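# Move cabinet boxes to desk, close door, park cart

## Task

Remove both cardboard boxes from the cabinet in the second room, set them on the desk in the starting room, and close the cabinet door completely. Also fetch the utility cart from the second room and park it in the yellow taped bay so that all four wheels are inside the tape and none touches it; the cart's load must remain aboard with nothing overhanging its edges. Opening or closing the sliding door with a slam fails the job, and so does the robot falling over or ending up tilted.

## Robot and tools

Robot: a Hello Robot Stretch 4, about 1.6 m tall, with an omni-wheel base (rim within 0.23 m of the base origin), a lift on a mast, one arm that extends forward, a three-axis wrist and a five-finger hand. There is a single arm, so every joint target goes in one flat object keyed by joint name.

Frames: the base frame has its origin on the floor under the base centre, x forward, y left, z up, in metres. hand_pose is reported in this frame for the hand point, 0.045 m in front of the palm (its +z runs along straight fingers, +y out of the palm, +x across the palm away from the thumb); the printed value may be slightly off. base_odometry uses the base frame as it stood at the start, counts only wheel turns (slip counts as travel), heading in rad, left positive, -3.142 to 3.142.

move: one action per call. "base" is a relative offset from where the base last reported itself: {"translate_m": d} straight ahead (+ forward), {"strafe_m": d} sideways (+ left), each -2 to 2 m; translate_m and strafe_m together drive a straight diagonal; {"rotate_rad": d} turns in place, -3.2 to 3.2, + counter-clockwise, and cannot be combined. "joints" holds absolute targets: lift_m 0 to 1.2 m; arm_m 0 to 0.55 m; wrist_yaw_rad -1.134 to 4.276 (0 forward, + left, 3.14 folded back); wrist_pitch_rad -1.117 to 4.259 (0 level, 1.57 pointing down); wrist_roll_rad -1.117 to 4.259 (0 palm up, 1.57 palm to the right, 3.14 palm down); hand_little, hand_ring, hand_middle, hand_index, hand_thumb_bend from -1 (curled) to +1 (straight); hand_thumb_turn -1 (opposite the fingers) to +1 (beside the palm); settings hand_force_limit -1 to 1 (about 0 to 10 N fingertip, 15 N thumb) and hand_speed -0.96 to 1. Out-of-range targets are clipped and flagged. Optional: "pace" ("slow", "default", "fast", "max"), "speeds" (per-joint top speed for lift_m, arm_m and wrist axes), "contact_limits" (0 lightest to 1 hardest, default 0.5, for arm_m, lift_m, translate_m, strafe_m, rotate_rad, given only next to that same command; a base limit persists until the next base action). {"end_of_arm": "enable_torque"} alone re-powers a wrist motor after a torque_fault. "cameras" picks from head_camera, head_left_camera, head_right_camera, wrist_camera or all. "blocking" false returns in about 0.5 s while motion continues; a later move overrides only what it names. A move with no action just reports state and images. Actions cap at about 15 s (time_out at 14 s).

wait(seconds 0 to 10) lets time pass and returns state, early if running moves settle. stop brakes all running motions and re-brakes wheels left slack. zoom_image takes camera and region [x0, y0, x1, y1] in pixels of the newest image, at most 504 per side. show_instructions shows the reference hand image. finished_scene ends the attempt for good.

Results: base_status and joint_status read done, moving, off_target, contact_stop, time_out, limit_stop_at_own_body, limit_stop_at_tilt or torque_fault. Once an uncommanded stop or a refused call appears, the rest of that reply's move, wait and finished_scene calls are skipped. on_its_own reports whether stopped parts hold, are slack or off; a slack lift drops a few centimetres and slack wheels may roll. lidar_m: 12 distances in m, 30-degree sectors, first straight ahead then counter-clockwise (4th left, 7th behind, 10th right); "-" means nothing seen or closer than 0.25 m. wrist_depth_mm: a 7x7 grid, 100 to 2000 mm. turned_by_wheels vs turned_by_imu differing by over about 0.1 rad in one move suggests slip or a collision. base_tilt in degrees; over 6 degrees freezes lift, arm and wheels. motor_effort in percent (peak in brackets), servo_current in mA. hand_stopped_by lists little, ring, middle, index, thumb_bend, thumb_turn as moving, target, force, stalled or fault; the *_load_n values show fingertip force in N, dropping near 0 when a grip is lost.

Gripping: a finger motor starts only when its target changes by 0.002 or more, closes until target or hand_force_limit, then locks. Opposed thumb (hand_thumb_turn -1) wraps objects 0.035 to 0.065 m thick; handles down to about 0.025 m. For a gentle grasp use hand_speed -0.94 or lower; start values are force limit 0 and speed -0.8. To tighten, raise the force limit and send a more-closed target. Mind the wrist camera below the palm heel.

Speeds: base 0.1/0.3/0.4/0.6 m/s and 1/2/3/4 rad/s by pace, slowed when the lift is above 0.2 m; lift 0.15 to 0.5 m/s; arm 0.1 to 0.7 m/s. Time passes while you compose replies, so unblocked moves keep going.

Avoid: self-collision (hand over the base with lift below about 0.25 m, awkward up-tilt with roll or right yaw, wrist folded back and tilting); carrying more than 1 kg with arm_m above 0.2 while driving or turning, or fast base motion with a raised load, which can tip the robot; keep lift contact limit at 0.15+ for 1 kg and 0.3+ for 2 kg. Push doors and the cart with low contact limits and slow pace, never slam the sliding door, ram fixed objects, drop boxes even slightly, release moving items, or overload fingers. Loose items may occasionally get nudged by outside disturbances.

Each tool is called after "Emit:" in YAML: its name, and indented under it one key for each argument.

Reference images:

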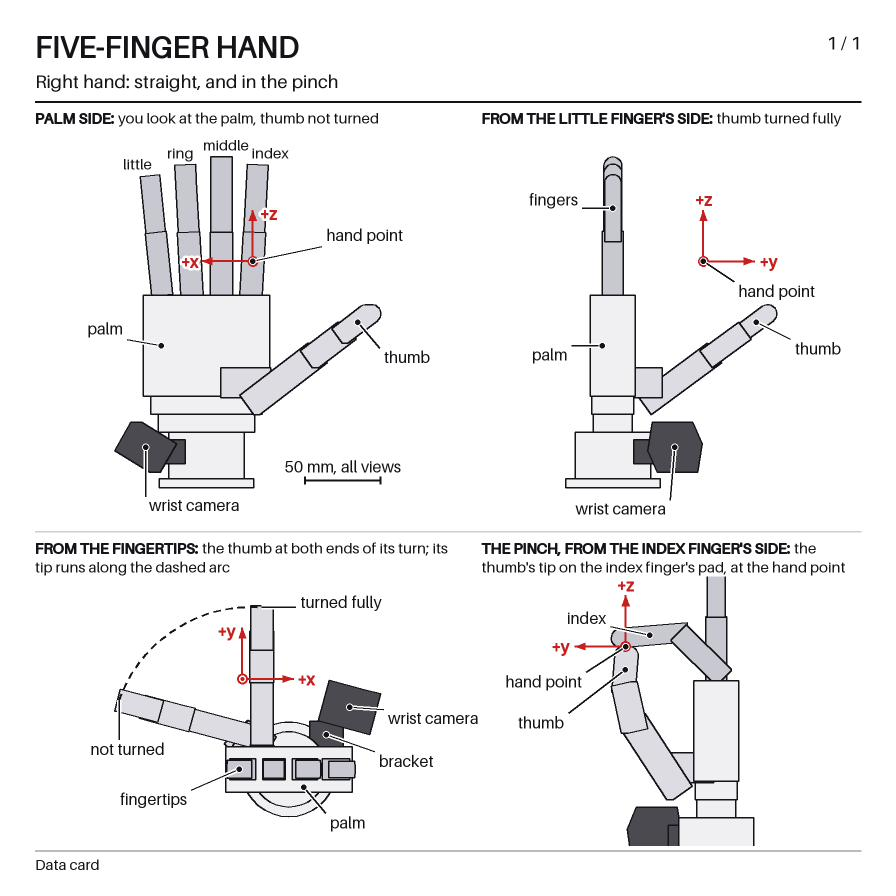

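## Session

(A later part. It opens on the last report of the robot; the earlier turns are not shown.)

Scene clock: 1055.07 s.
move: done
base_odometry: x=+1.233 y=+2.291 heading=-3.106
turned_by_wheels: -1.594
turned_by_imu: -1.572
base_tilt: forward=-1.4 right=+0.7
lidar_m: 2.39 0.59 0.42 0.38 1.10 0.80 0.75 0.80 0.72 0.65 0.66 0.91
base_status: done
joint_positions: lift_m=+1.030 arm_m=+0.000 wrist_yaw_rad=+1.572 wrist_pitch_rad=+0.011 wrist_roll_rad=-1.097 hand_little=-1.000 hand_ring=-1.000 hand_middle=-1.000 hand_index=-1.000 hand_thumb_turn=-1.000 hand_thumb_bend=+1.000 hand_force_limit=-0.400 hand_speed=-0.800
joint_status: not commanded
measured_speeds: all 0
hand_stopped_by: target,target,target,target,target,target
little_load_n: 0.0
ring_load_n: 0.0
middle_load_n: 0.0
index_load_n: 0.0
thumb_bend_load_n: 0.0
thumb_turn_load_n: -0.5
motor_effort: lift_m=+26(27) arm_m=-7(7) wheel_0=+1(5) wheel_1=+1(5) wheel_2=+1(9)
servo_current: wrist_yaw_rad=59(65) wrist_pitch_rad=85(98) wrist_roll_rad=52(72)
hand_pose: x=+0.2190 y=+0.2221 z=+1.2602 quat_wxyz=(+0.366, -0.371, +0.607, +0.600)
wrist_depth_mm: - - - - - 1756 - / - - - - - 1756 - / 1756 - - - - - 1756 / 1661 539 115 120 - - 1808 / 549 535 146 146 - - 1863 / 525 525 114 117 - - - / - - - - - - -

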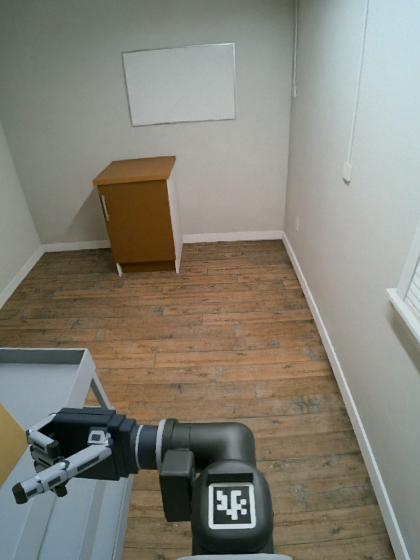

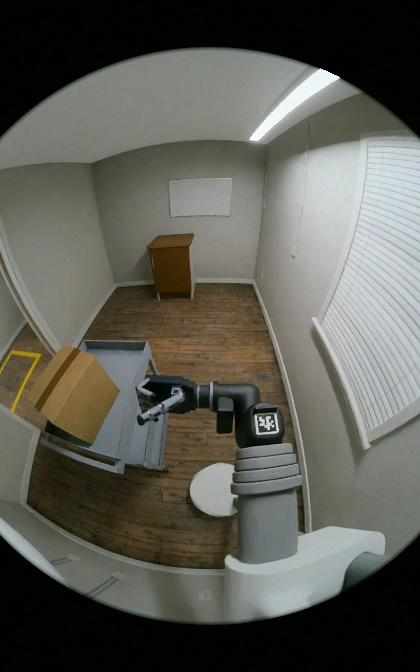

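Emit:
move:
  base: {"translate_m": -0.34}
  pace: "slow"

Emit:
move:
  base: {"strafe_m": 0.44}
  pace: "slow"
  cameras: ["head_camera", "head_left_camera", "head_right_camera"]

Scene clock: 1060.90 s.
move: done
base_odometry: x=+1.573 y=+2.303 heading=-3.106
turned_by_wheels: +0.000
turned_by_imu: +0.001
base_tilt: forward=-1.3 right=+0.7
lidar_m: 2.59 0.59 0.55 1.72 0.61 0.44 0.42 0.43 0.63 0.67 0.70 0.92
base_status: done
joint_positions: lift_m=+1.030 arm_m=+0.000 wrist_yaw_rad=+1.572 wrist_pitch_rad=+0.011 wrist_roll_rad=-1.097 hand_little=-1.000 hand_ring=-1.000 hand_middle=-1.000 hand_index=-1.000 hand_thumb_turn=-1.000 hand_thumb_bend=+1.000 hand_force_limit=-0.400 hand_speed=-0.800
joint_status: not commanded
measured_speeds: all 0
hand_stopped_by: target,target,target,target,target,target
little_load_n: 0.0
ring_load_n: 0.5
middle_load_n: 0.0
index_load_n: 0.0
thumb_bend_load_n: 0.0
thumb_turn_load_n: 0.0
motor_effort: lift_m=+26(27) arm_m=-7(7) wheel_0=-2(5) wheel_1=+0(5) wheel_2=+1(8)
servo_current: wrist_yaw_rad=46(65) wrist_pitch_rad=72(98) wrist_roll_rad=33(65)
hand_pose: x=+0.2190 y=+0.2221 z=+1.2602 quat_wxyz=(+0.366, -0.371, +0.607, +0.600)
wrist_depth_mm: - - - - - 1756 - / - - - - - - - / - - - - - - 1756 / 1661 - 115 - - - 1756 / 1576 - 146 146 - - 1756 / 1464 1708 114 117 - - 1808 / 1336 - - - - - -
pictures: none

Scene clock: 1066.43 s.
move: done
base_odometry: x=+1.588 y=+1.863 heading=-3.107
turned_by_wheels: +0.000
turned_by_imu: -0.001
base_tilt: forward=-1.3 right=+0.7
lidar_m: 0.37 0.41 0.56 1.46 0.63 0.45 0.41 0.45 0.63 1.12 1.16 1.54
base_status: done
joint_positions: lift_m=+1.030 arm_m=+0.000 wrist_yaw_rad=+1.572 wrist_pitch_rad=+0.011 wrist_roll_rad=-1.097 hand_little=-1.000 hand_ring=-1.000 hand_middle=-1.000 hand_index=-1.000 hand_thumb_turn=-1.000 hand_thumb_bend=+1.000 hand_force_limit=-0.400 hand_speed=-0.800
joint_status: not commanded
measured_speeds: all 0
hand_stopped_by: target,target,target,target,target,target
little_load_n: 0.0
ring_load_n: 0.0
middle_load_n: 0.0
index_load_n: 0.0
thumb_bend_load_n: -0.5
thumb_turn_load_n: 0.0
motor_effort: lift_m=+26(27) arm_m=-7(7) wheel_0=-2(6) wheel_1=-1(5) wheel_2=-1(9)
servo_current: wrist_yaw_rad=52(65) wrist_pitch_rad=72(98) wrist_roll_rad=39(65)
hand_pose: x=+0.2190 y=+0.2221 z=+1.2602 quat_wxyz=(+0.366, -0.371, +0.607, +0.600)
wrist_depth_mm: - - - - - - - / - - - - - - - / - - - - - - - / - - 115 - - - - / - - 146 146 - - - / 1336 - 114 116 - - - / 1281 - - - - - 1537

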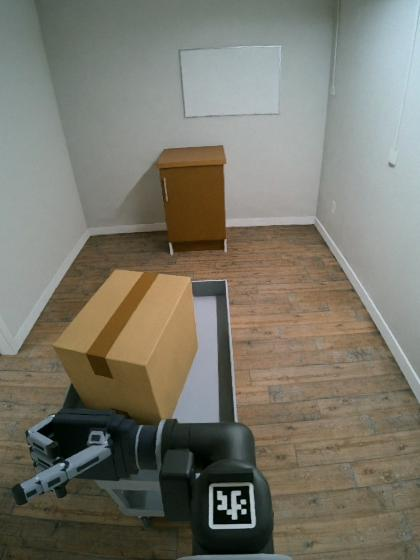

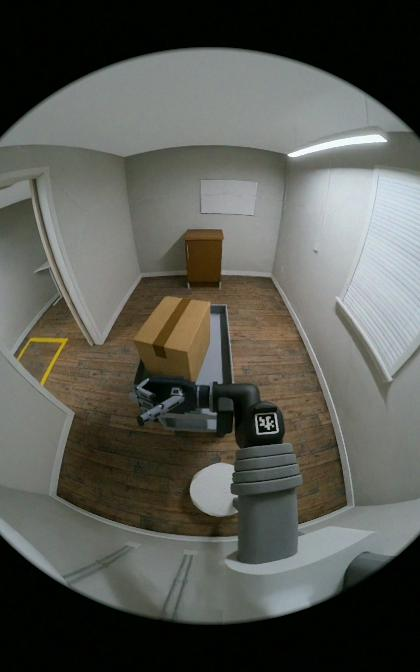

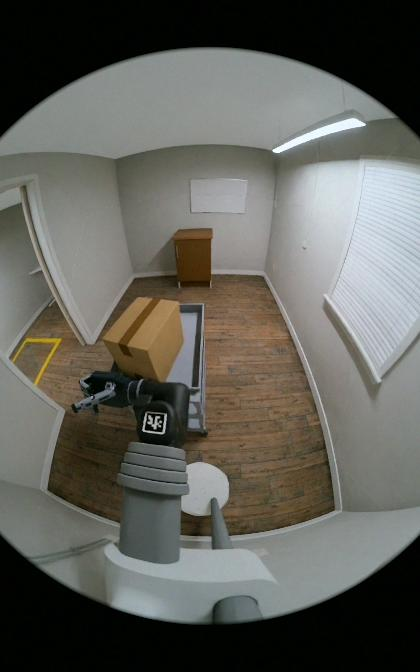

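Emit:
move:
  base: {"strafe_m": 0.035}
  pace: "slow"

Emit:
move:
  joints: {"lift_m": 0.634}

Emit:
move:
  base: {"translate_m": 0.15}
  pace: "slow"
  contact_limits: {"translate_m": 0.6}
  cameras: ["head_camera"]

Scene clock: 1069.47 s.
move: done
base_odometry: x=+1.590 y=+1.828 heading=-3.107
turned_by_wheels: +0.000
turned_by_imu: +0.001
base_tilt: forward=-1.3 right=+0.8
lidar_m: 0.39 0.40 1.50 1.43 0.62 0.44 0.41 0.45 0.63 1.15 1.19 1.61
base_status: done
joint_positions: lift_m=+1.030 arm_m=+0.000 wrist_yaw_rad=+1.572 wrist_pitch_rad=+0.011 wrist_roll_rad=-1.097 hand_little=-1.000 hand_ring=-1.000 hand_middle=-1.000 hand_index=-1.000 hand_thumb_turn=-1.000 hand_thumb_bend=+1.000 hand_force_limit=-0.400 hand_speed=-0.800
joint_status: not commanded
measured_speeds: all 0
hand_stopped_by: target,target,target,target,target,target
little_load_n: 0.5
ring_load_n: 0.0
middle_load_n: 0.0
index_load_n: 0.0
thumb_bend_load_n: 0.0
thumb_turn_load_n: 0.0
motor_effort: lift_m=+26(27) arm_m=-7(7) wheel_0=-1(6) wheel_1=-1(4) wheel_2=-1(7)
servo_current: wrist_yaw_rad=46(59) wrist_pitch_rad=65(91) wrist_roll_rad=52(59)
hand_pose: x=+0.2190 y=+0.2221 z=+1.2602 quat_wxyz=(+0.366, -0.371, +0.607, +0.600)
wrist_depth_mm: - - - - - - - / - - - - - - - / - - - - - - 1336 / - - 115 - - - - / - - 146 - - - - / 1336 - 114 116 - - - / 1308 - - - - - -
pictures: none

Scene clock: 1072.07 s.
move: done
base_odometry: x=+1.590 y=+1.828 heading=-3.107
turned_by_wheels: +0.000
turned_by_imu: +0.000
base_tilt: forward=-1.4 right=+0.9
lidar_m: 0.39 0.40 1.50 1.43 0.64 0.45 0.42 0.45 0.62 1.14 1.19 1.59
base_status: not commanded
joint_positions: lift_m=+0.634 arm_m=+0.000 wrist_yaw_rad=+1.572 wrist_pitch_rad=+0.011 wrist_roll_rad=-1.097 hand_little=-1.000 hand_ring=-1.000 hand_middle=-1.000 hand_index=-1.000 hand_thumb_turn=-1.000 hand_thumb_bend=+1.000 hand_force_limit=-0.400 hand_speed=-0.800
joint_status: all done
measured_speeds: all 0
hand_stopped_by: target,target,target,target,target,target
little_load_n: 0.0
ring_load_n: 0.0
middle_load_n: 0.0
index_load_n: 0.0
thumb_bend_load_n: 0.0
thumb_turn_load_n: 0.0
motor_effort: lift_m=+14(26) arm_m=-7(7) wheel_0=+0(1) wheel_1=+0(1) wheel_2=-1(1)
servo_current: wrist_yaw_rad=46(65) wrist_pitch_rad=72(104) wrist_roll_rad=26(52)
hand_pose: x=+0.2190 y=+0.2221 z=+0.8652 quat_wxyz=(+0.366, -0.371, +0.606, +0.600)
wrist_depth_mm: - - - - - - - / - - - - - - - / 1229 - - - - - - / 1160 - 115 - - - - / 1098 1336 146 - - - - / 1008 1205 114 117 - - - / 904 - - - - - -
pictures: none

Scene clock: 1074.87 s.
move: done
base_odometry: x=+1.440 y=+1.823 heading=-3.107
turned_by_wheels: +0.000
turned_by_imu: +0.001
base_tilt: forward=-1.4 right=+0.7
lidar_m: 0.33 0.35 0.41 1.43 0.83 0.60 0.58 0.59 0.85 1.15 1.16 1.58
base_status: done
joint_positions: lift_m=+0.634 arm_m=+0.000 wrist_yaw_rad=+1.576 wrist_pitch_rad=+0.011 wrist_roll_rad=-1.098 hand_little=-1.000 hand_ring=-1.000 hand_middle=-1.000 hand_index=-1.000 hand_thumb_turn=-1.000 hand_thumb_bend=+1.000 hand_force_limit=-0.400 hand_speed=-0.800
joint_status: not commanded
measured_speeds: all 0
hand_stopped_by: target,target,target,target,target,target
little_load_n: 0.0
ring_load_n: 0.0
middle_load_n: 0.0
index_load_n: 0.0
thumb_bend_load_n: 0.0
thumb_turn_load_n: 0.0
motor_effort: lift_m=+21(22) arm_m=+4(7) wheel_0=+2(8) wheel_1=+1(5) wheel_2=+0(9)
servo_current: wrist_yaw_rad=59(65) wrist_pitch_rad=91(98) wrist_roll_rad=20(65)
contact_limits: translate_m 0.6
hand_pose: x=+0.2176 y=+0.2223 z=+0.8646 quat_wxyz=(+0.365, -0.372, +0.605, +0.601)
wrist_depth_mm: - - - - - - - / 1308 - - - - - - / 1229 - - - - - - / 1182 - 115 - - - - / 1078 1308 146 146 - - - / 991 1205 114 116 - - - / 904 - - - - - 1499

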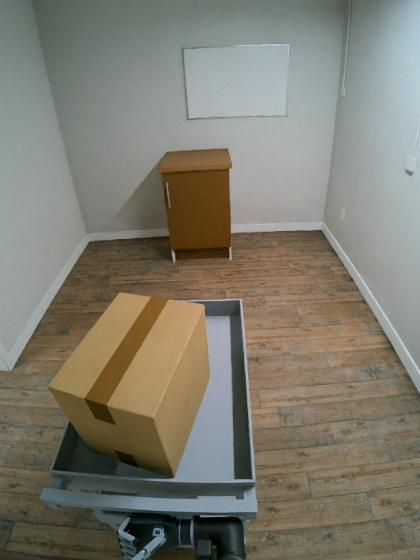

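Emit:
move:
  base: {"translate_m": 0.215}
  pace: "slow"
  contact_limits: {"translate_m": 0.6}
  cameras: ["head_camera", "head_left_camera"]

Scene clock: 1078.97 s.
move: done
base_odometry: x=+1.225 y=+1.815 heading=-3.106
turned_by_wheels: +0.001
turned_by_imu: +0.000
base_tilt: forward=-1.4 right=+0.9
lidar_m: 0.30 0.36 0.43 1.43 1.16 0.82 0.78 0.81 1.13 1.13 1.16 1.62
base_status: done
joint_positions: lift_m=+0.634 arm_m=+0.000 wrist_yaw_rad=+1.576 wrist_pitch_rad=+0.011 wrist_roll_rad=-1.098 hand_little=-1.000 hand_ring=-1.000 hand_middle=-1.000 hand_index=-1.000 hand_thumb_turn=-1.000 hand_thumb_bend=+1.000 hand_force_limit=-0.400 hand_speed=-0.800
joint_status: not commanded
measured_speeds: all 0
hand_stopped_by: target,target,target,target,target,target
little_load_n: 0.0
ring_load_n: 0.0
middle_load_n: -0.5
index_load_n: 0.0
thumb_bend_load_n: 0.0
thumb_turn_load_n: -0.5
motor_effort: lift_m=+21(22) arm_m=+4(4) wheel_0=+5(9) wheel_1=+1(6) wheel_2=+0(12)
servo_current: wrist_yaw_rad=59(65) wrist_pitch_rad=59(91) wrist_roll_rad=59(65)
contact_limits: translate_m 0.6
hand_pose: x=+0.2176 y=+0.2223 z=+0.8646 quat_wxyz=(+0.365, -0.372, +0.605, +0.601)
wrist_depth_mm: - - - - - - - / 1281 - - - - - - / 1255 - - - - - - / 1182 - 115 120 - - - / 1078 1430 147 147 - - - / 991 1229 114 117 - - 1499 / 904 - - - - - -

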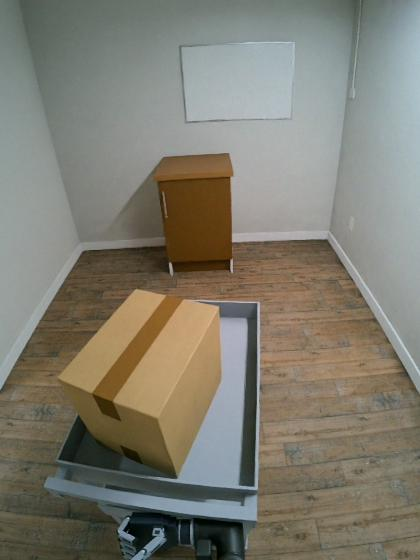

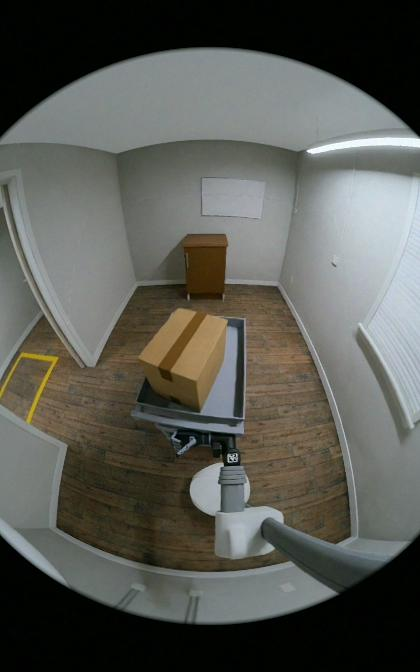

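Emit:
move:
  base: {"translate_m": -0.11}
  pace: "slow"

Emit:
move:
  joints: {"lift_m": 1.03}

Emit:
move:
  base: {"strafe_m": -0.53}

Emit:
move:
  base: {"rotate_rad": 1.594}
  pace: "slow"
  cameras: ["head_camera"]

Scene clock: 1083.93 s.
move: done
base_odometry: x=+1.335 y=+1.819 heading=-3.106
turned_by_wheels: +0.000
turned_by_imu: +0.000
base_tilt: forward=-1.3 right=+0.7
lidar_m: 0.36 0.40 1.88 1.43 1.01 0.71 0.68 0.72 1.00 1.13 1.17 1.63
base_status: done
joint_positions: lift_m=+0.634 arm_m=+0.000 wrist_yaw_rad=+1.572 wrist_pitch_rad=+0.011 wrist_roll_rad=-1.098 hand_little=-1.000 hand_ring=-1.000 hand_middle=-1.000 hand_index=-1.000 hand_thumb_turn=-1.000 hand_thumb_bend=+1.000 hand_force_limit=-0.400 hand_speed=-0.800
joint_status: not commanded
measured_speeds: all 0
hand_stopped_by: target,target,target,target,target,target
little_load_n: 0.0
ring_load_n: 0.0
middle_load_n: 0.0
index_load_n: 0.0
thumb_bend_load_n: 0.0
thumb_turn_load_n: 0.0
motor_effort: lift_m=+21(22) arm_m=+4(4) wheel_0=-2(5) wheel_1=-2(5) wheel_2=+1(9)
servo_current: wrist_yaw_rad=52(65) wrist_pitch_rad=72(91) wrist_roll_rad=39(52)
hand_pose: x=+0.2184 y=+0.2221 z=+0.8646 quat_wxyz=(+0.366, -0.371, +0.606, +0.600)
wrist_depth_mm: - - - - - - - / 1281 - - - - - - / 1255 - - - - - - / 1160 - 115 - - - - / 1098 1366 147 146 - - - / 991 1255 114 116 - - - / 904 - - - - - 1366
pictures: none

Scene clock: 1086.53 s.
move: done
base_odometry: x=+1.335 y=+1.819 heading=-3.106
turned_by_wheels: +0.000
turned_by_imu: +0.000
base_tilt: forward=-1.4 right=+0.8
lidar_m: 0.37 0.39 1.88 1.44 1.00 0.71 0.68 0.71 0.99 1.13 1.16 1.62
base_status: not commanded
joint_positions: lift_m=+1.030 arm_m=+0.000 wrist_yaw_rad=+1.572 wrist_pitch_rad=+0.011 wrist_roll_rad=-1.098 hand_little=-1.000 hand_ring=-1.000 hand_middle=-1.000 hand_index=-1.000 hand_thumb_turn=-1.000 hand_thumb_bend=+1.000 hand_force_limit=-0.400 hand_speed=-0.800
joint_status: all done
measured_speeds: all 0
hand_stopped_by: target,target,target,target,target,target
little_load_n: -0.5
ring_load_n: 0.0
middle_load_n: 0.0
index_load_n: 0.0
thumb_bend_load_n: 0.0
thumb_turn_load_n: 0.0
motor_effort: lift_m=+27(31) arm_m=+4(4) wheel_0=-2(2) wheel_1=-2(2) wheel_2=+1(1)
servo_current: wrist_yaw_rad=52(65) wrist_pitch_rad=59(98) wrist_roll_rad=39(59)
hand_pose: x=+0.2184 y=+0.2221 z=+1.2602 quat_wxyz=(+0.366, -0.371, +0.606, +0.600)
wrist_depth_mm: - - - - - - - / - - - - - - - / - - - - - - 1336 / - - 115 - - - - / - - 146 146 - - - / 1430 1863 114 116 - - - / 1336 - - - - - 1366
pictures: none

Scene clock: 1089.63 s.
move: done
base_odometry: x=+1.316 y=+2.348 heading=-3.106
turned_by_wheels: +0.000
turned_by_imu: -0.001
base_tilt: forward=-1.3 right=+0.7
lidar_m: 2.37 0.64 0.60 1.96 1.00 0.70 0.68 0.70 0.63 0.61 0.61 0.86
base_status: done
joint_positions: lift_m=+1.030 arm_m=+0.000 wrist_yaw_rad=+1.572 wrist_pitch_rad=+0.011 wrist_roll_rad=-1.098 hand_little=-1.000 hand_ring=-1.000 hand_middle=-1.000 hand_index=-1.000 hand_thumb_turn=-1.000 hand_thumb_bend=+1.000 hand_force_limit=-0.400 hand_speed=-0.800
joint_status: not commanded
measured_speeds: all 0
hand_stopped_by: target,target,target,target,target,target
little_load_n: 0.0
ring_load_n: 0.0
middle_load_n: 0.0
index_load_n: 0.0
thumb_bend_load_n: 0.0
thumb_turn_load_n: 0.0
motor_effort: lift_m=+26(27) arm_m=+4(4) wheel_0=-1(8) wheel_1=+0(9) wheel_2=+0(6)
servo_current: wrist_yaw_rad=52(59) wrist_pitch_rad=59(91) wrist_roll_rad=46(59)
hand_pose: x=+0.2185 y=+0.2221 z=+1.2603 quat_wxyz=(+0.367, -0.371, +0.606, +0.600)
wrist_depth_mm: - - - - - 1756 - / - - - - - - - / 1756 - - - - - 1808 / 1661 - 115 - - - 1863 / 1618 - 147 146 - - 1921 / 1499 1863 114 117 - - - / 1308 - - - - - -
pictures: none

Scene clock: 1092.50 s.
move: done
base_odometry: x=+1.316 y=+2.348 heading=-1.512
turned_by_wheels: +1.594
turned_by_imu: +1.573
base_tilt: forward=-1.4 right=+0.7
lidar_m: 1.96 0.97 0.69 0.67 0.70 0.64 0.61 0.64 0.90 2.51 0.65 0.60
base_status: done
joint_positions: lift_m=+1.030 arm_m=+0.000 wrist_yaw_rad=+1.572 wrist_pitch_rad=+0.011 wrist_roll_rad=-1.098 hand_little=-1.000 hand_ring=-1.000 hand_middle=-1.000 hand_index=-1.000 hand_thumb_turn=-1.000 hand_thumb_bend=+1.000 hand_force_limit=-0.400 hand_speed=-0.800
joint_status: not commanded
measured_speeds: all 0
hand_stopped_by: target,target,target,target,target,target
little_load_n: 0.0
ring_load_n: 0.0
middle_load_n: 0.0
index_load_n: 0.0
thumb_bend_load_n: 0.0
thumb_turn_load_n: 0.0
motor_effort: lift_m=+26(26) arm_m=+4(4) wheel_0=-1(5) wheel_1=+1(6) wheel_2=+1(8)
servo_current: wrist_yaw_rad=52(65) wrist_pitch_rad=65(91) wrist_roll_rad=7(65)
hand_pose: x=+0.2185 y=+0.2221 z=+1.2603 quat_wxyz=(+0.367, -0.371, +0.606, +0.600)
wrist_depth_mm: - - - - - - - / - - - - - - - / - - - - - - - / - - 115 - - - - / - - 146 - - - - / - - 114 117 - - - / - - - - - - -

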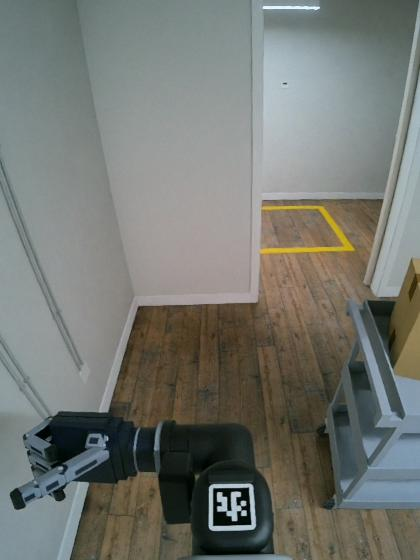

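Emit:
move:
  base: {"strafe_m": -0.88}
  cameras: ["head_camera", "head_right_camera"]

Scene clock: 1097.30 s.
move: done
base_odometry: x=+0.438 y=+2.297 heading=-1.512
turned_by_wheels: +0.000
turned_by_imu: +0.001
base_tilt: forward=-1.2 right=+0.7
lidar_m: 0.38 0.43 0.67 1.54 0.85 0.62 0.58 0.67 0.95 1.63 1.66 0.40
base_status: done
joint_positions: lift_m=+1.030 arm_m=+0.000 wrist_yaw_rad=+1.572 wrist_pitch_rad=+0.011 wrist_roll_rad=-1.098 hand_little=-1.000 hand_ring=-1.000 hand_middle=-1.000 hand_index=-1.000 hand_thumb_turn=-1.000 hand_thumb_bend=+1.000 hand_force_limit=-0.400 hand_speed=-0.800
joint_status: not commanded
measured_speeds: all 0
hand_stopped_by: target,target,target,target,target,target
little_load_n: 0.0
ring_load_n: 0.5
middle_load_n: 0.0
index_load_n: 0.0
thumb_bend_load_n: 0.0
thumb_turn_load_n: 0.0
motor_effort: lift_m=+26(26) arm_m=+4(4) wheel_0=+0(9) wheel_1=+2(9) wheel_2=+1(8)
servo_current: wrist_yaw_rad=39(65) wrist_pitch_rad=59(98) wrist_roll_rad=46(52)
hand_pose: x=+0.2185 y=+0.2221 z=+1.2603 quat_wxyz=(+0.367, -0.371, +0.606, +0.600)
wrist_depth_mm: - - - - - - 1430 / - - - - - - - / - - - - - - - / - - 115 - - - - / 1499 - 146 - - - - / 1464 - 114 116 - - - / 1308 - - - - - -

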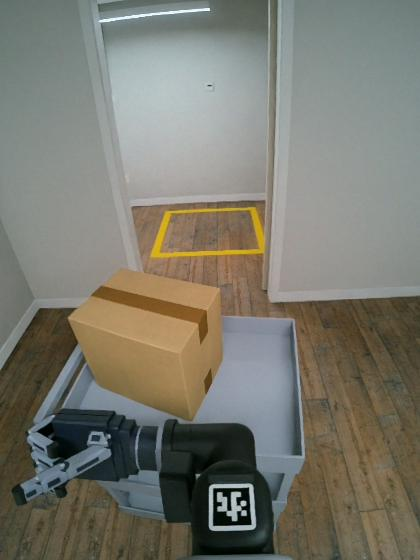

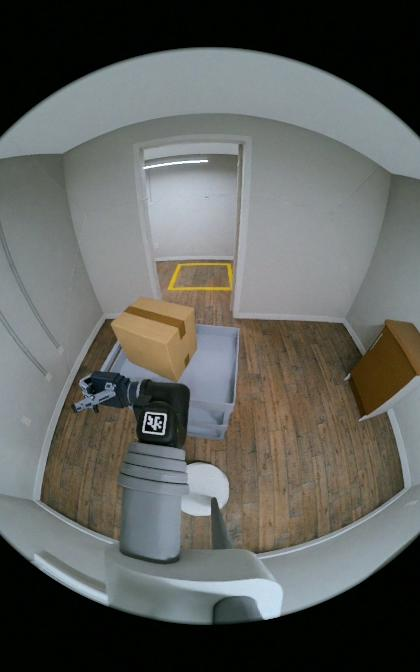

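Emit:
move:
  joints: {"lift_m": 0.612}

Emit:
move:
  joints: {"arm_m": 0.06}

Emit:
move:
  base: {"translate_m": 0.2}
  pace: "slow"
  contact_limits: {"translate_m": 0.6}
  cameras: ["head_camera"]

Scene clock: 1101.60 s.
move: done
base_odometry: x=+0.438 y=+2.297 heading=-1.512
turned_by_wheels: +0.000
turned_by_imu: +0.000
base_tilt: forward=-1.4 right=+0.8
lidar_m: 0.39 0.43 0.66 1.54 0.85 0.62 0.59 0.63 0.93 1.63 1.64 0.39
base_status: not commanded
joint_positions: lift_m=+0.612 arm_m=+0.000 wrist_yaw_rad=+1.572 wrist_pitch_rad=+0.011 wrist_roll_rad=-1.098 hand_little=-1.000 hand_ring=-1.000 hand_middle=-1.000 hand_index=-1.000 hand_thumb_turn=-1.000 hand_thumb_bend=+1.000 hand_force_limit=-0.400 hand_speed=-0.800
joint_status: all done
measured_speeds: all 0
hand_stopped_by: target,target,target,target,target,target
little_load_n: 0.0
ring_load_n: 0.0
middle_load_n: 0.0
index_load_n: 0.0
thumb_bend_load_n: 0.0
thumb_turn_load_n: -0.5
motor_effort: lift_m=+14(24) arm_m=+4(4) wheel_0=+0(1) wheel_1=+2(2) wheel_2=+1(1)
servo_current: wrist_yaw_rad=59(59) wrist_pitch_rad=59(91) wrist_roll_rad=39(52)
hand_pose: x=+0.2185 y=+0.2221 z=+0.8432 quat_wxyz=(+0.367, -0.371, +0.606, +0.600)
wrist_depth_mm: - - - - - - - / 1308 - - - - - - / 1255 - - - - - - / 1138 1464 115 - - - - / 1042 1366 146 - - - - / 976 1205 114 116 - - - / 878 - - - - - -
pictures: none

Scene clock: 1102.67 s.
move: done
base_odometry: x=+0.438 y=+2.297 heading=-1.512
turned_by_wheels: +0.000
turned_by_imu: +0.000
base_tilt: forward=-1.3 right=+0.8
lidar_m: 0.37 0.43 0.66 1.55 0.85 0.61 0.57 0.63 0.92 1.63 1.65 0.39
base_status: not commanded
joint_positions: lift_m=+0.612 arm_m=+0.060 wrist_yaw_rad=+1.572 wrist_pitch_rad=+0.011 wrist_roll_rad=-1.098 hand_little=-1.000 hand_ring=-1.000 hand_middle=-1.000 hand_index=-1.000 hand_thumb_turn=-1.000 hand_thumb_bend=+1.000 hand_force_limit=-0.400 hand_speed=-0.800
joint_status: all done
measured_speeds: all 0
hand_stopped_by: target,target,target,target,target,target
little_load_n: 0.0
ring_load_n: 0.0
middle_load_n: 0.0
index_load_n: 0.0
thumb_bend_load_n: 0.0
thumb_turn_load_n: 0.0
motor_effort: lift_m=+15(15) arm_m=+7(9) wheel_0=-1(1) wheel_1=+2(2) wheel_2=+1(1)
servo_current: wrist_yaw_rad=52(59) wrist_pitch_rad=65(104) wrist_roll_rad=20(52)
hand_pose: x=+0.2782 y=+0.2221 z=+0.8432 quat_wxyz=(+0.367, -0.371, +0.606, +0.600)
wrist_depth_mm: - - - - - - - / 1336 - - - - - - / 1255 - - - - - - / 1138 1499 115 - - - - / 1060 1397 146 - - - - / 976 1229 114 117 - - - / 891 - - - - - -
pictures: none

Scene clock: 1105.97 s.
move: done
base_odometry: x=+0.449 y=+2.097 heading=-1.512
turned_by_wheels: +0.000
turned_by_imu: -0.003
base_tilt: forward=-1.4 right=+0.7
lidar_m: 0.35 0.36 0.47 1.55 1.19 0.83 0.78 0.86 1.19 1.61 1.65 0.38
base_status: done
joint_positions: lift_m=+0.612 arm_m=+0.060 wrist_yaw_rad=+1.573 wrist_pitch_rad=+0.010 wrist_roll_rad=-1.098 hand_little=-1.000 hand_ring=-1.000 hand_middle=-1.000 hand_index=-1.000 hand_thumb_turn=-1.000 hand_thumb_bend=+1.000 hand_force_limit=-0.400 hand_speed=-0.800
joint_status: not commanded
measured_speeds: all 0
hand_stopped_by: target,target,target,target,target,target
little_load_n: 0.0
ring_load_n: 0.0
middle_load_n: 0.0
index_load_n: 0.0
thumb_bend_load_n: 0.0
thumb_turn_load_n: 0.0
motor_effort: lift_m=+15(15) arm_m=+8(8) wheel_0=+1(5) wheel_1=+1(7) wheel_2=-2(16)
servo_current: wrist_yaw_rad=39(59) wrist_pitch_rad=78(91) wrist_roll_rad=39(59)
contact_limits: translate_m 0.6
hand_pose: x=+0.2778 y=+0.2221 z=+0.8433 quat_wxyz=(+0.366, -0.372, +0.606, +0.601)
wrist_depth_mm: 1397 - - - - - - / 1336 - - - - - - / 1281 - - - - - - / 1160 1464 115 - - - - / 1042 1397 146 - - - - / 1008 1229 114 117 - 151 - / 878 - - - - 119 -

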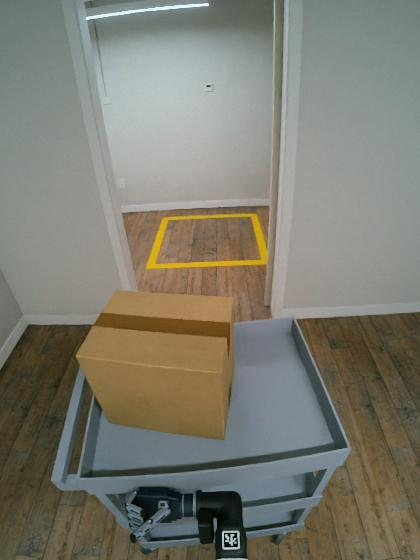

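Emit:
zoom_image:
  camera: "head_camera"
  region: [60, 180, 360, 500]

Scaled by 1.575 from the camera's image (finer frame: 1200x1600).

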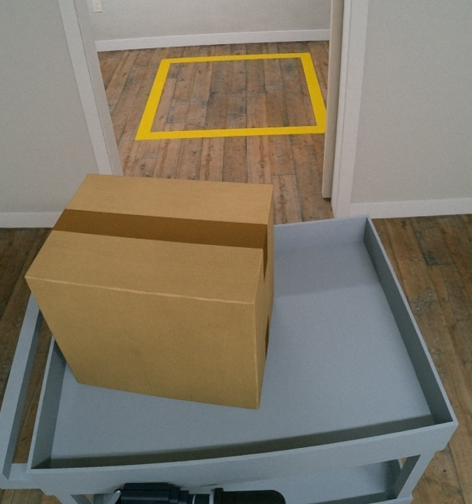

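Emit:
move:
  base: {"translate_m": 0.5, "strafe_m": 0.045}
  pace: "slow"
  contact_limits: {"translate_m": 0.6, "strafe_m": 0.6}
  cameras: ["head_camera"]

"contact_limits": translate_m and strafe_m are given together and make one move, which takes one limit: state it under one of them only
Scene clock: 1109.77 s.
base_odometry: x=+0.449 y=+2.097 heading=-1.512
turned_by_wheels: +0.000
turned_by_imu: +0.000
base_tilt: forward=-1.3 right=+0.8
lidar_m: 0.35 0.36 0.47 1.53 1.17 0.82 0.78 0.87 1.21 1.61 1.66 0.37
base_status: done
joint_positions: lift_m=+0.612 arm_m=+0.060 wrist_yaw_rad=+1.573 wrist_pitch_rad=+0.010 wrist_roll_rad=-1.098 hand_little=-1.000 hand_ring=-1.000 hand_middle=-1.000 hand_index=-1.000 hand_thumb_turn=-1.000 hand_thumb_bend=+1.000 hand_force_limit=-0.400 hand_speed=-0.800
joint_status: not commanded
measured_speeds: all 0
hand_stopped_by: target,target,target,target,target,target
little_load_n: 0.5
ring_load_n: 0.0
middle_load_n: 0.0
index_load_n: 0.0
thumb_bend_load_n: 0.0
thumb_turn_load_n: 0.0
motor_effort: lift_m=+14(15) arm_m=+8(8) wheel_0=+0(5) wheel_1=+1(7) wheel_2=-2(16)
servo_current: wrist_yaw_rad=52(59) wrist_pitch_rad=72(91) wrist_roll_rad=20(59)
contact_limits: translate_m 0.6
hand_pose: x=+0.2778 y=+0.2221 z=+0.8433 quat_wxyz=(+0.366, -0.372, +0.606, +0.601)
wrist_depth_mm: 1430 - - - - - - / 1336 - - - - - - / 1281 - - - - - - / 1138 1464 115 - - - - / 1042 1366 146 - - - - / 991 1229 114 117 - 151 - / 878 - - - - 120 -
pictures: none

Emit:
move:
  base: {"translate_m": 0.5, "strafe_m": 0.045}
  pace: "slow"
  contact_limits: {"translate_m": 0.6}
  cameras: ["head_camera"]

Emit:
zoom_image:
  camera: "head_camera"
  region: [0, 200, 420, 560]

Scene clock: 1116.60 s.
move: done
base_odometry: x=+0.524 y=+1.601 heading=-1.512
turned_by_wheels: +0.000
turned_by_imu: -0.002
base_tilt: forward=-1.4 right=+0.7
lidar_m: 0.34 0.34 1.57 1.50 1.57 1.35 1.30 1.38 1.92 1.63 0.56 0.38
base_status: done
joint_positions: lift_m=+0.612 arm_m=+0.060 wrist_yaw_rad=+1.574 wrist_pitch_rad=+0.010 wrist_roll_rad=-1.098 hand_little=-1.000 hand_ring=-1.000 hand_middle=-1.000 hand_index=-1.000 hand_thumb_turn=-1.000 hand_thumb_bend=+1.000 hand_force_limit=-0.400 hand_speed=-0.800
joint_status: not commanded
measured_speeds: all 0
hand_stopped_by: target,target,target,target,target,target
little_load_n: 0.0
ring_load_n: 0.0
middle_load_n: 0.0
index_load_n: 0.0
thumb_bend_load_n: 0.0
thumb_turn_load_n: -0.5
motor_effort: lift_m=+15(15) arm_m=+7(8) wheel_0=+1(7) wheel_1=+1(9) wheel_2=-2(12)
servo_current: wrist_yaw_rad=52(65) wrist_pitch_rad=59(91) wrist_roll_rad=59(59)
contact_limits: translate_m 0.6
hand_pose: x=+0.2776 y=+0.2222 z=+0.8433 quat_wxyz=(+0.366, -0.372, +0.606, +0.601)
wrist_depth_mm: 1430 - - - - - - / 1366 - - - - - - / 1281 - - - - - - / 1160 - 115 - - - - / 1060 1366 146 - - - - / 991 1229 114 116 - - - / 878 - - - - 116 -

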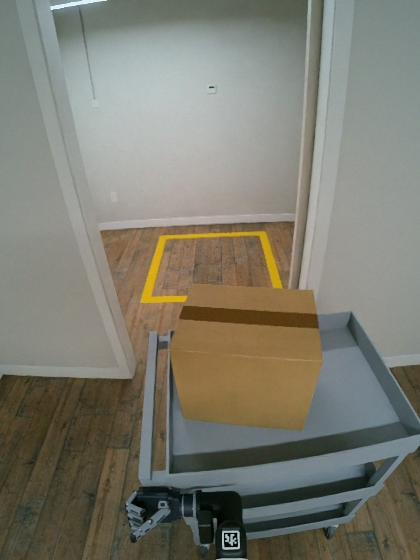

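Scaled by 1.200 from the camera's image (finer frame: 1200x1600).

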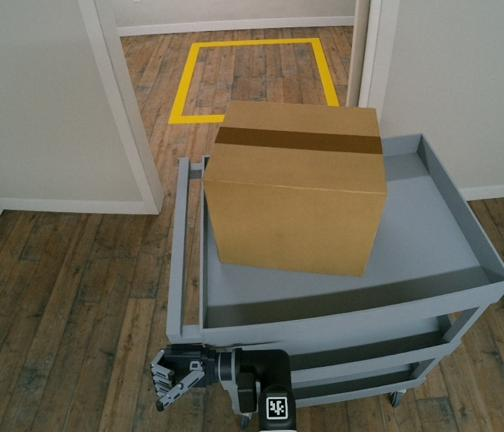

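Emit:
zoom_image:
  camera: "head_camera"
  region: [180, 420, 420, 560]

Emit:
move:
  cameras: ["head_right_camera"]

Emit:
zoom_image:
  camera: "head_right_camera"
  region: [100, 250, 380, 500]

Scaled by 2.100 from the camera's image (finer frame: 1200x1600).

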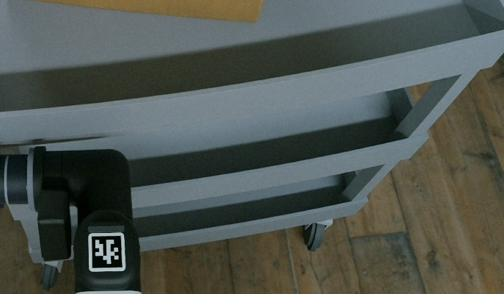

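Scene clock: 1120.27 s.
base_odometry: x=+0.524 y=+1.601 heading=-1.512
turned_by_wheels: +0.000
turned_by_imu: +0.000
base_tilt: forward=-1.4 right=+0.6
lidar_m: 0.35 0.34 1.55 1.50 1.56 1.35 1.29 1.38 1.92 1.63 0.56 0.38
base_status: done
joint_positions: lift_m=+0.612 arm_m=+0.060 wrist_yaw_rad=+1.574 wrist_pitch_rad=+0.010 wrist_roll_rad=-1.098 hand_little=-1.000 hand_ring=-1.000 hand_middle=-1.000 hand_index=-1.000 hand_thumb_turn=-1.000 hand_thumb_bend=+1.000 hand_force_limit=-0.400 hand_speed=-0.800
joint_status: not commanded
measured_speeds: all 0
hand_stopped_by: target,target,target,target,target,target
little_load_n: 0.0
ring_load_n: 0.0
middle_load_n: 0.0
index_load_n: 0.0
thumb_bend_load_n: 0.0
thumb_turn_load_n: 0.0
motor_effort: lift_m=+15(15) arm_m=+7(8) wheel_0=+1(7) wheel_1=+1(9) wheel_2=-2(12)
servo_current: wrist_yaw_rad=52(65) wrist_pitch_rad=65(91) wrist_roll_rad=52(59)
contact_limits: translate_m 0.6
hand_pose: x=+0.2776 y=+0.2222 z=+0.8433 quat_wxyz=(+0.366, -0.372, +0.606, +0.601) (m; base frame)
wrist_depth_mm: 1397 - - - - - - / 1308 - - - - - - / 1281 - - - - - - / 1160 - 115 - - - - / 1060 1366 146 - - - - / 976 1205 114 116 - - - / 878 - - - - 116 -
pictures: head_right_camera

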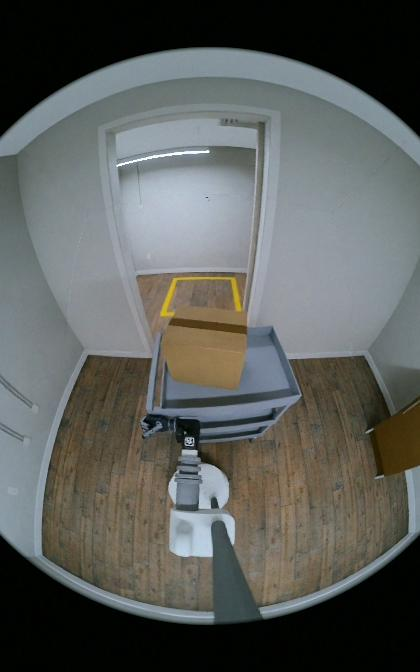

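Scaled by 1.800 from the camera's image (finer frame: 600x960).

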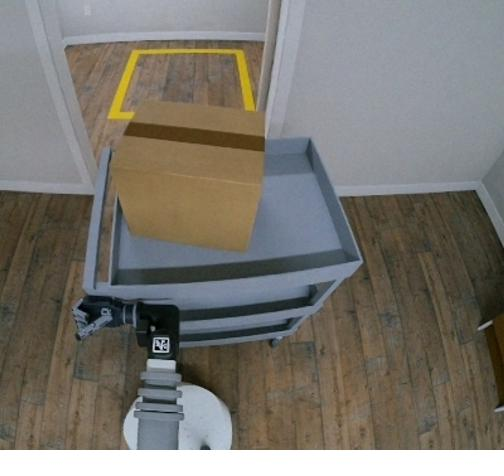

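Emit:
move:
  cameras: ["head_camera", "head_left_camera", "head_right_camera"]

Emit:
zoom_image:
  camera: "head_camera"
  region: [290, 500, 370, 560]

Emit:
zoom_image:
  camera: "head_camera"
  region: [180, 500, 260, 560]

Scene clock: 1124.83 s.
base_odometry: x=+0.524 y=+1.601 heading=-1.512
turned_by_wheels: +0.000
turned_by_imu: +0.000
base_tilt: forward=-1.4 right=+0.7
lidar_m: 0.35 0.36 1.57 1.51 1.58 1.37 1.30 1.37 1.95 1.63 0.56 0.37
base_status: done
joint_positions: lift_m=+0.612 arm_m=+0.060 wrist_yaw_rad=+1.574 wrist_pitch_rad=+0.010 wrist_roll_rad=-1.098 hand_little=-1.000 hand_ring=-1.000 hand_middle=-1.000 hand_index=-1.000 hand_thumb_turn=-1.000 hand_thumb_bend=+1.000 hand_force_limit=-0.400 hand_speed=-0.800
joint_status: not commanded
measured_speeds: all 0
hand_stopped_by: target,target,target,target,target,target
little_load_n: 0.0
ring_load_n: 0.0
middle_load_n: 0.0
index_load_n: 0.0
thumb_bend_load_n: 0.0
thumb_turn_load_n: 0.0
motor_effort: lift_m=+15(15) arm_m=+7(8) wheel_0=+0(7) wheel_1=+1(9) wheel_2=-2(12)
servo_current: wrist_yaw_rad=52(65) wrist_pitch_rad=52(91) wrist_roll_rad=26(59)
contact_limits: translate_m 0.6
hand_pose: x=+0.2776 y=+0.2222 z=+0.8433 quat_wxyz=(+0.366, -0.372, +0.606, +0.601) (m; base frame)
wrist_depth_mm: 1430 - - - - - - / 1336 - - - - - - / 1281 - - - - - - / 1160 - 115 - - - - / 1078 1366 146 - - - - / 976 1205 114 116 - - - / 891 - - - - 116 -
pictures: head_camera, head_left_camera, head_right_camera

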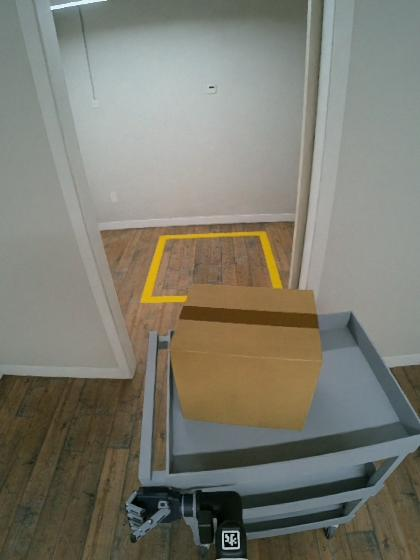

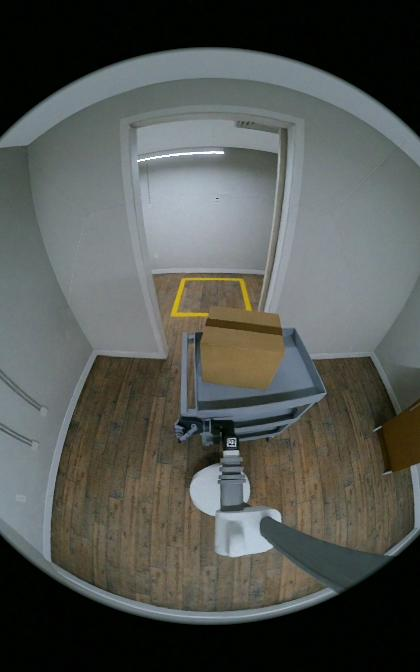

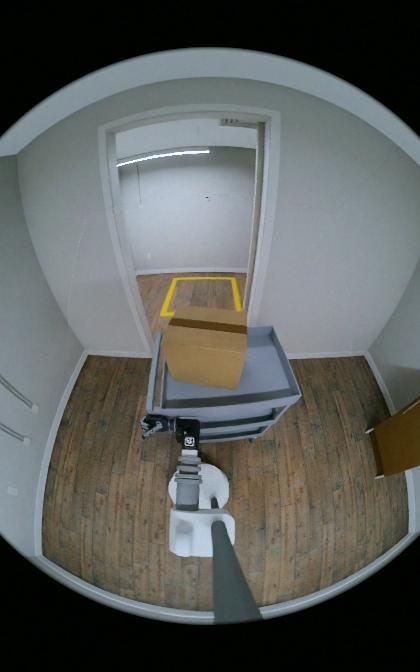

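Scaled by 6.300 from the camera's image (finer frame: 1200x1600).

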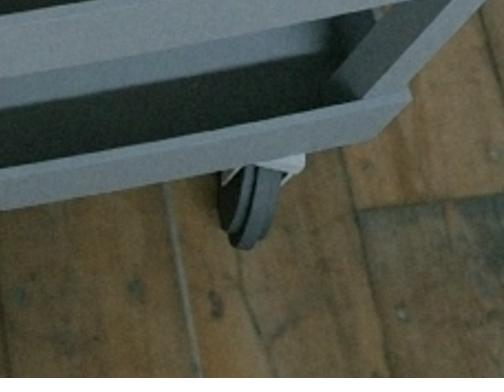

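Scaled by 6.300 from the camera's image (finer frame: 1200x1600).

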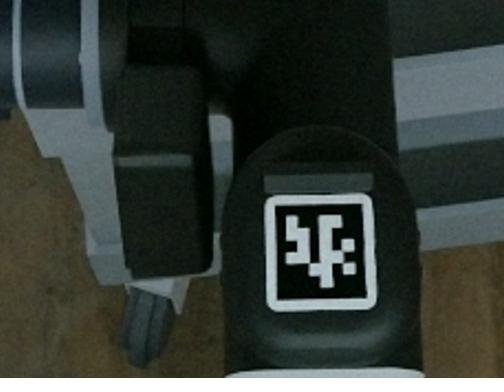

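Emit:
move:
  base: {"translate_m": -0.06}
  pace: "slow"

Emit:
move:
  base: {"strafe_m": -0.24}
  pace: "slow"
  cameras: ["head_camera"]

Emit:
zoom_image:
  camera: "head_camera"
  region: [0, 200, 420, 560]

Scene clock: 1127.83 s.
move: done
base_odometry: x=+0.520 y=+1.661 heading=-1.512
turned_by_wheels: +0.000
turned_by_imu: +0.001
base_tilt: forward=-1.3 right=+0.8
lidar_m: 0.41 0.41 1.56 1.49 1.57 1.28 1.23 1.32 1.84 1.63 0.66 0.44
base_status: done
joint_positions: lift_m=+0.612 arm_m=+0.060 wrist_yaw_rad=+1.572 wrist_pitch_rad=+0.010 wrist_roll_rad=-1.098 hand_little=-1.000 hand_ring=-1.000 hand_middle=-1.000 hand_index=-1.000 hand_thumb_turn=-1.000 hand_thumb_bend=+1.000 hand_force_limit=-0.400 hand_speed=-0.800
joint_status: not commanded
measured_speeds: all 0
hand_stopped_by: target,target,target,target,target,target
little_load_n: 0.0
ring_load_n: 0.0
middle_load_n: 0.0
index_load_n: 0.0
thumb_bend_load_n: 0.0
thumb_turn_load_n: 0.0
motor_effort: lift_m=+15(15) arm_m=+7(7) wheel_0=-1(5) wheel_1=-1(5) wheel_2=+1(10)
servo_current: wrist_yaw_rad=52(59) wrist_pitch_rad=65(85) wrist_roll_rad=46(59)
hand_pose: x=+0.2780 y=+0.2221 z=+0.8433 quat_wxyz=(+0.367, -0.371, +0.606, +0.600)
wrist_depth_mm: 1366 - - - - - - / 1308 - - - - - - / 1281 - - - - - - / 1160 1430 115 - - - - / 1042 1366 146 - - - - / 976 1205 114 117 - - - / 878 - - - - - -
pictures: none

Scene clock: 1131.40 s.
move: done
base_odometry: x=+0.281 y=+1.647 heading=-1.512
turned_by_wheels: +0.000
turned_by_imu: +0.000
base_tilt: forward=-1.4 right=+0.7
lidar_m: 0.42 0.43 0.58 1.73 1.81 1.29 1.23 1.32 1.86 1.38 1.89 0.46
base_status: done
joint_positions: lift_m=+0.612 arm_m=+0.060 wrist_yaw_rad=+1.572 wrist_pitch_rad=+0.010 wrist_roll_rad=-1.098 hand_little=-1.000 hand_ring=-1.000 hand_middle=-1.000 hand_index=-1.000 hand_thumb_turn=-1.000 hand_thumb_bend=+1.000 hand_force_limit=-0.400 hand_speed=-0.800
joint_status: not commanded
measured_speeds: all 0
hand_stopped_by: target,target,target,target,target,target
little_load_n: 0.0
ring_load_n: 0.0
middle_load_n: 0.0
index_load_n: 0.0
thumb_bend_load_n: 0.0
thumb_turn_load_n: 0.0
motor_effort: lift_m=+15(15) arm_m=+7(7) wheel_0=+1(5) wheel_1=-1(7) wheel_2=+1(7)
servo_current: wrist_yaw_rad=46(59) wrist_pitch_rad=59(85) wrist_roll_rad=39(59)
hand_pose: x=+0.2780 y=+0.2221 z=+0.8433 quat_wxyz=(+0.367, -0.371, +0.606, +0.600)
wrist_depth_mm: 1499 - - - - - - / 1397 - - - - - - / 1255 1661 - - - - - / 1138 1537 115 - - - - / 1078 1499 147 - - - - / 991 1229 114 116 - - - / 866 - - - - - -

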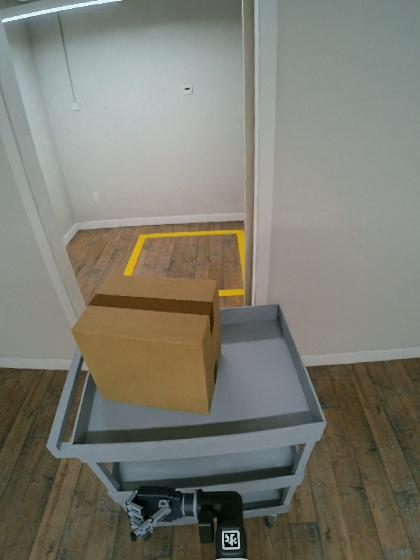

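Scaled by 1.200 from the camera's image (finer frame: 1200x1600).

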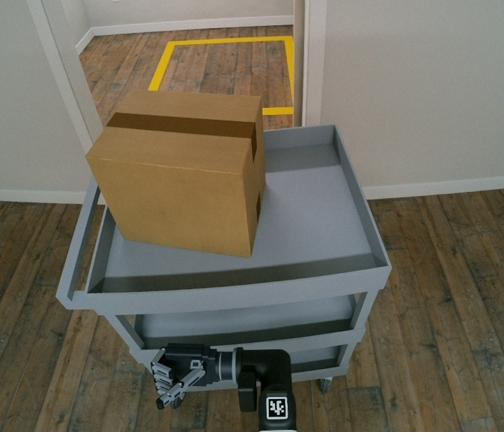

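Emit:
move:
  base: {"translate_m": 0.2}
  pace: "slow"
  contact_limits: {"translate_m": 0.6}
  cameras: ["head_camera"]

Emit:
zoom_image:
  camera: "head_camera"
  region: [0, 200, 420, 560]

Scene clock: 1135.57 s.
move: done
base_odometry: x=+0.292 y=+1.447 heading=-1.512
turned_by_wheels: +0.000
turned_by_imu: +0.001
base_tilt: forward=-1.4 right=+0.7
lidar_m: 0.34 0.36 0.48 1.74 1.81 1.50 1.44 1.54 1.46 1.38 1.61 0.36
base_status: done
joint_positions: lift_m=+0.612 arm_m=+0.060 wrist_yaw_rad=+1.573 wrist_pitch_rad=+0.010 wrist_roll_rad=-1.099 hand_little=-1.000 hand_ring=-1.000 hand_middle=-1.000 hand_index=-1.000 hand_thumb_turn=-1.000 hand_thumb_bend=+1.000 hand_force_limit=-0.400 hand_speed=-0.800
joint_status: not commanded
measured_speeds: all 0
hand_stopped_by: target,target,target,target,target,target
little_load_n: 0.0
ring_load_n: 0.0
middle_load_n: 0.0
index_load_n: 0.0
thumb_bend_load_n: 0.0
thumb_turn_load_n: 0.0
motor_effort: lift_m=+15(15) arm_m=+7(7) wheel_0=+2(9) wheel_1=+2(9) wheel_2=-1(10)
servo_current: wrist_yaw_rad=46(85) wrist_pitch_rad=78(104) wrist_roll_rad=46(59)
contact_limits: translate_m 0.6
hand_pose: x=+0.2780 y=+0.2221 z=+0.8433 quat_wxyz=(+0.367, -0.372, +0.606, +0.600)
wrist_depth_mm: 1464 - - - - - - / 1397 - - - - - - / 1281 1618 - - - - - / 1160 1576 115 - - - - / 1060 1464 146 - - - - / 991 1229 114 117 - 154 - / 878 - - - - 121 -

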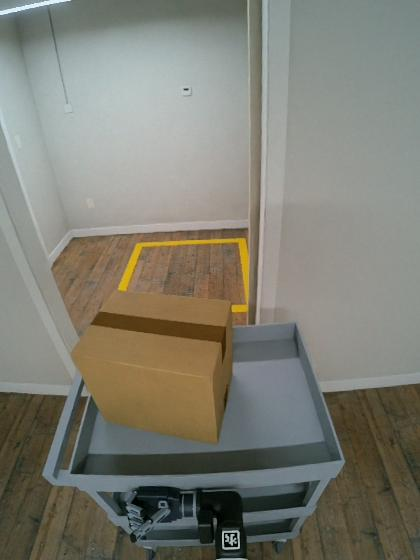

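Scaled by 1.200 from the camera's image (finer frame: 1200x1600).

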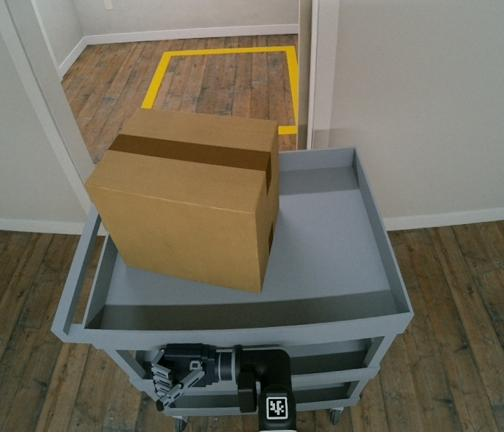

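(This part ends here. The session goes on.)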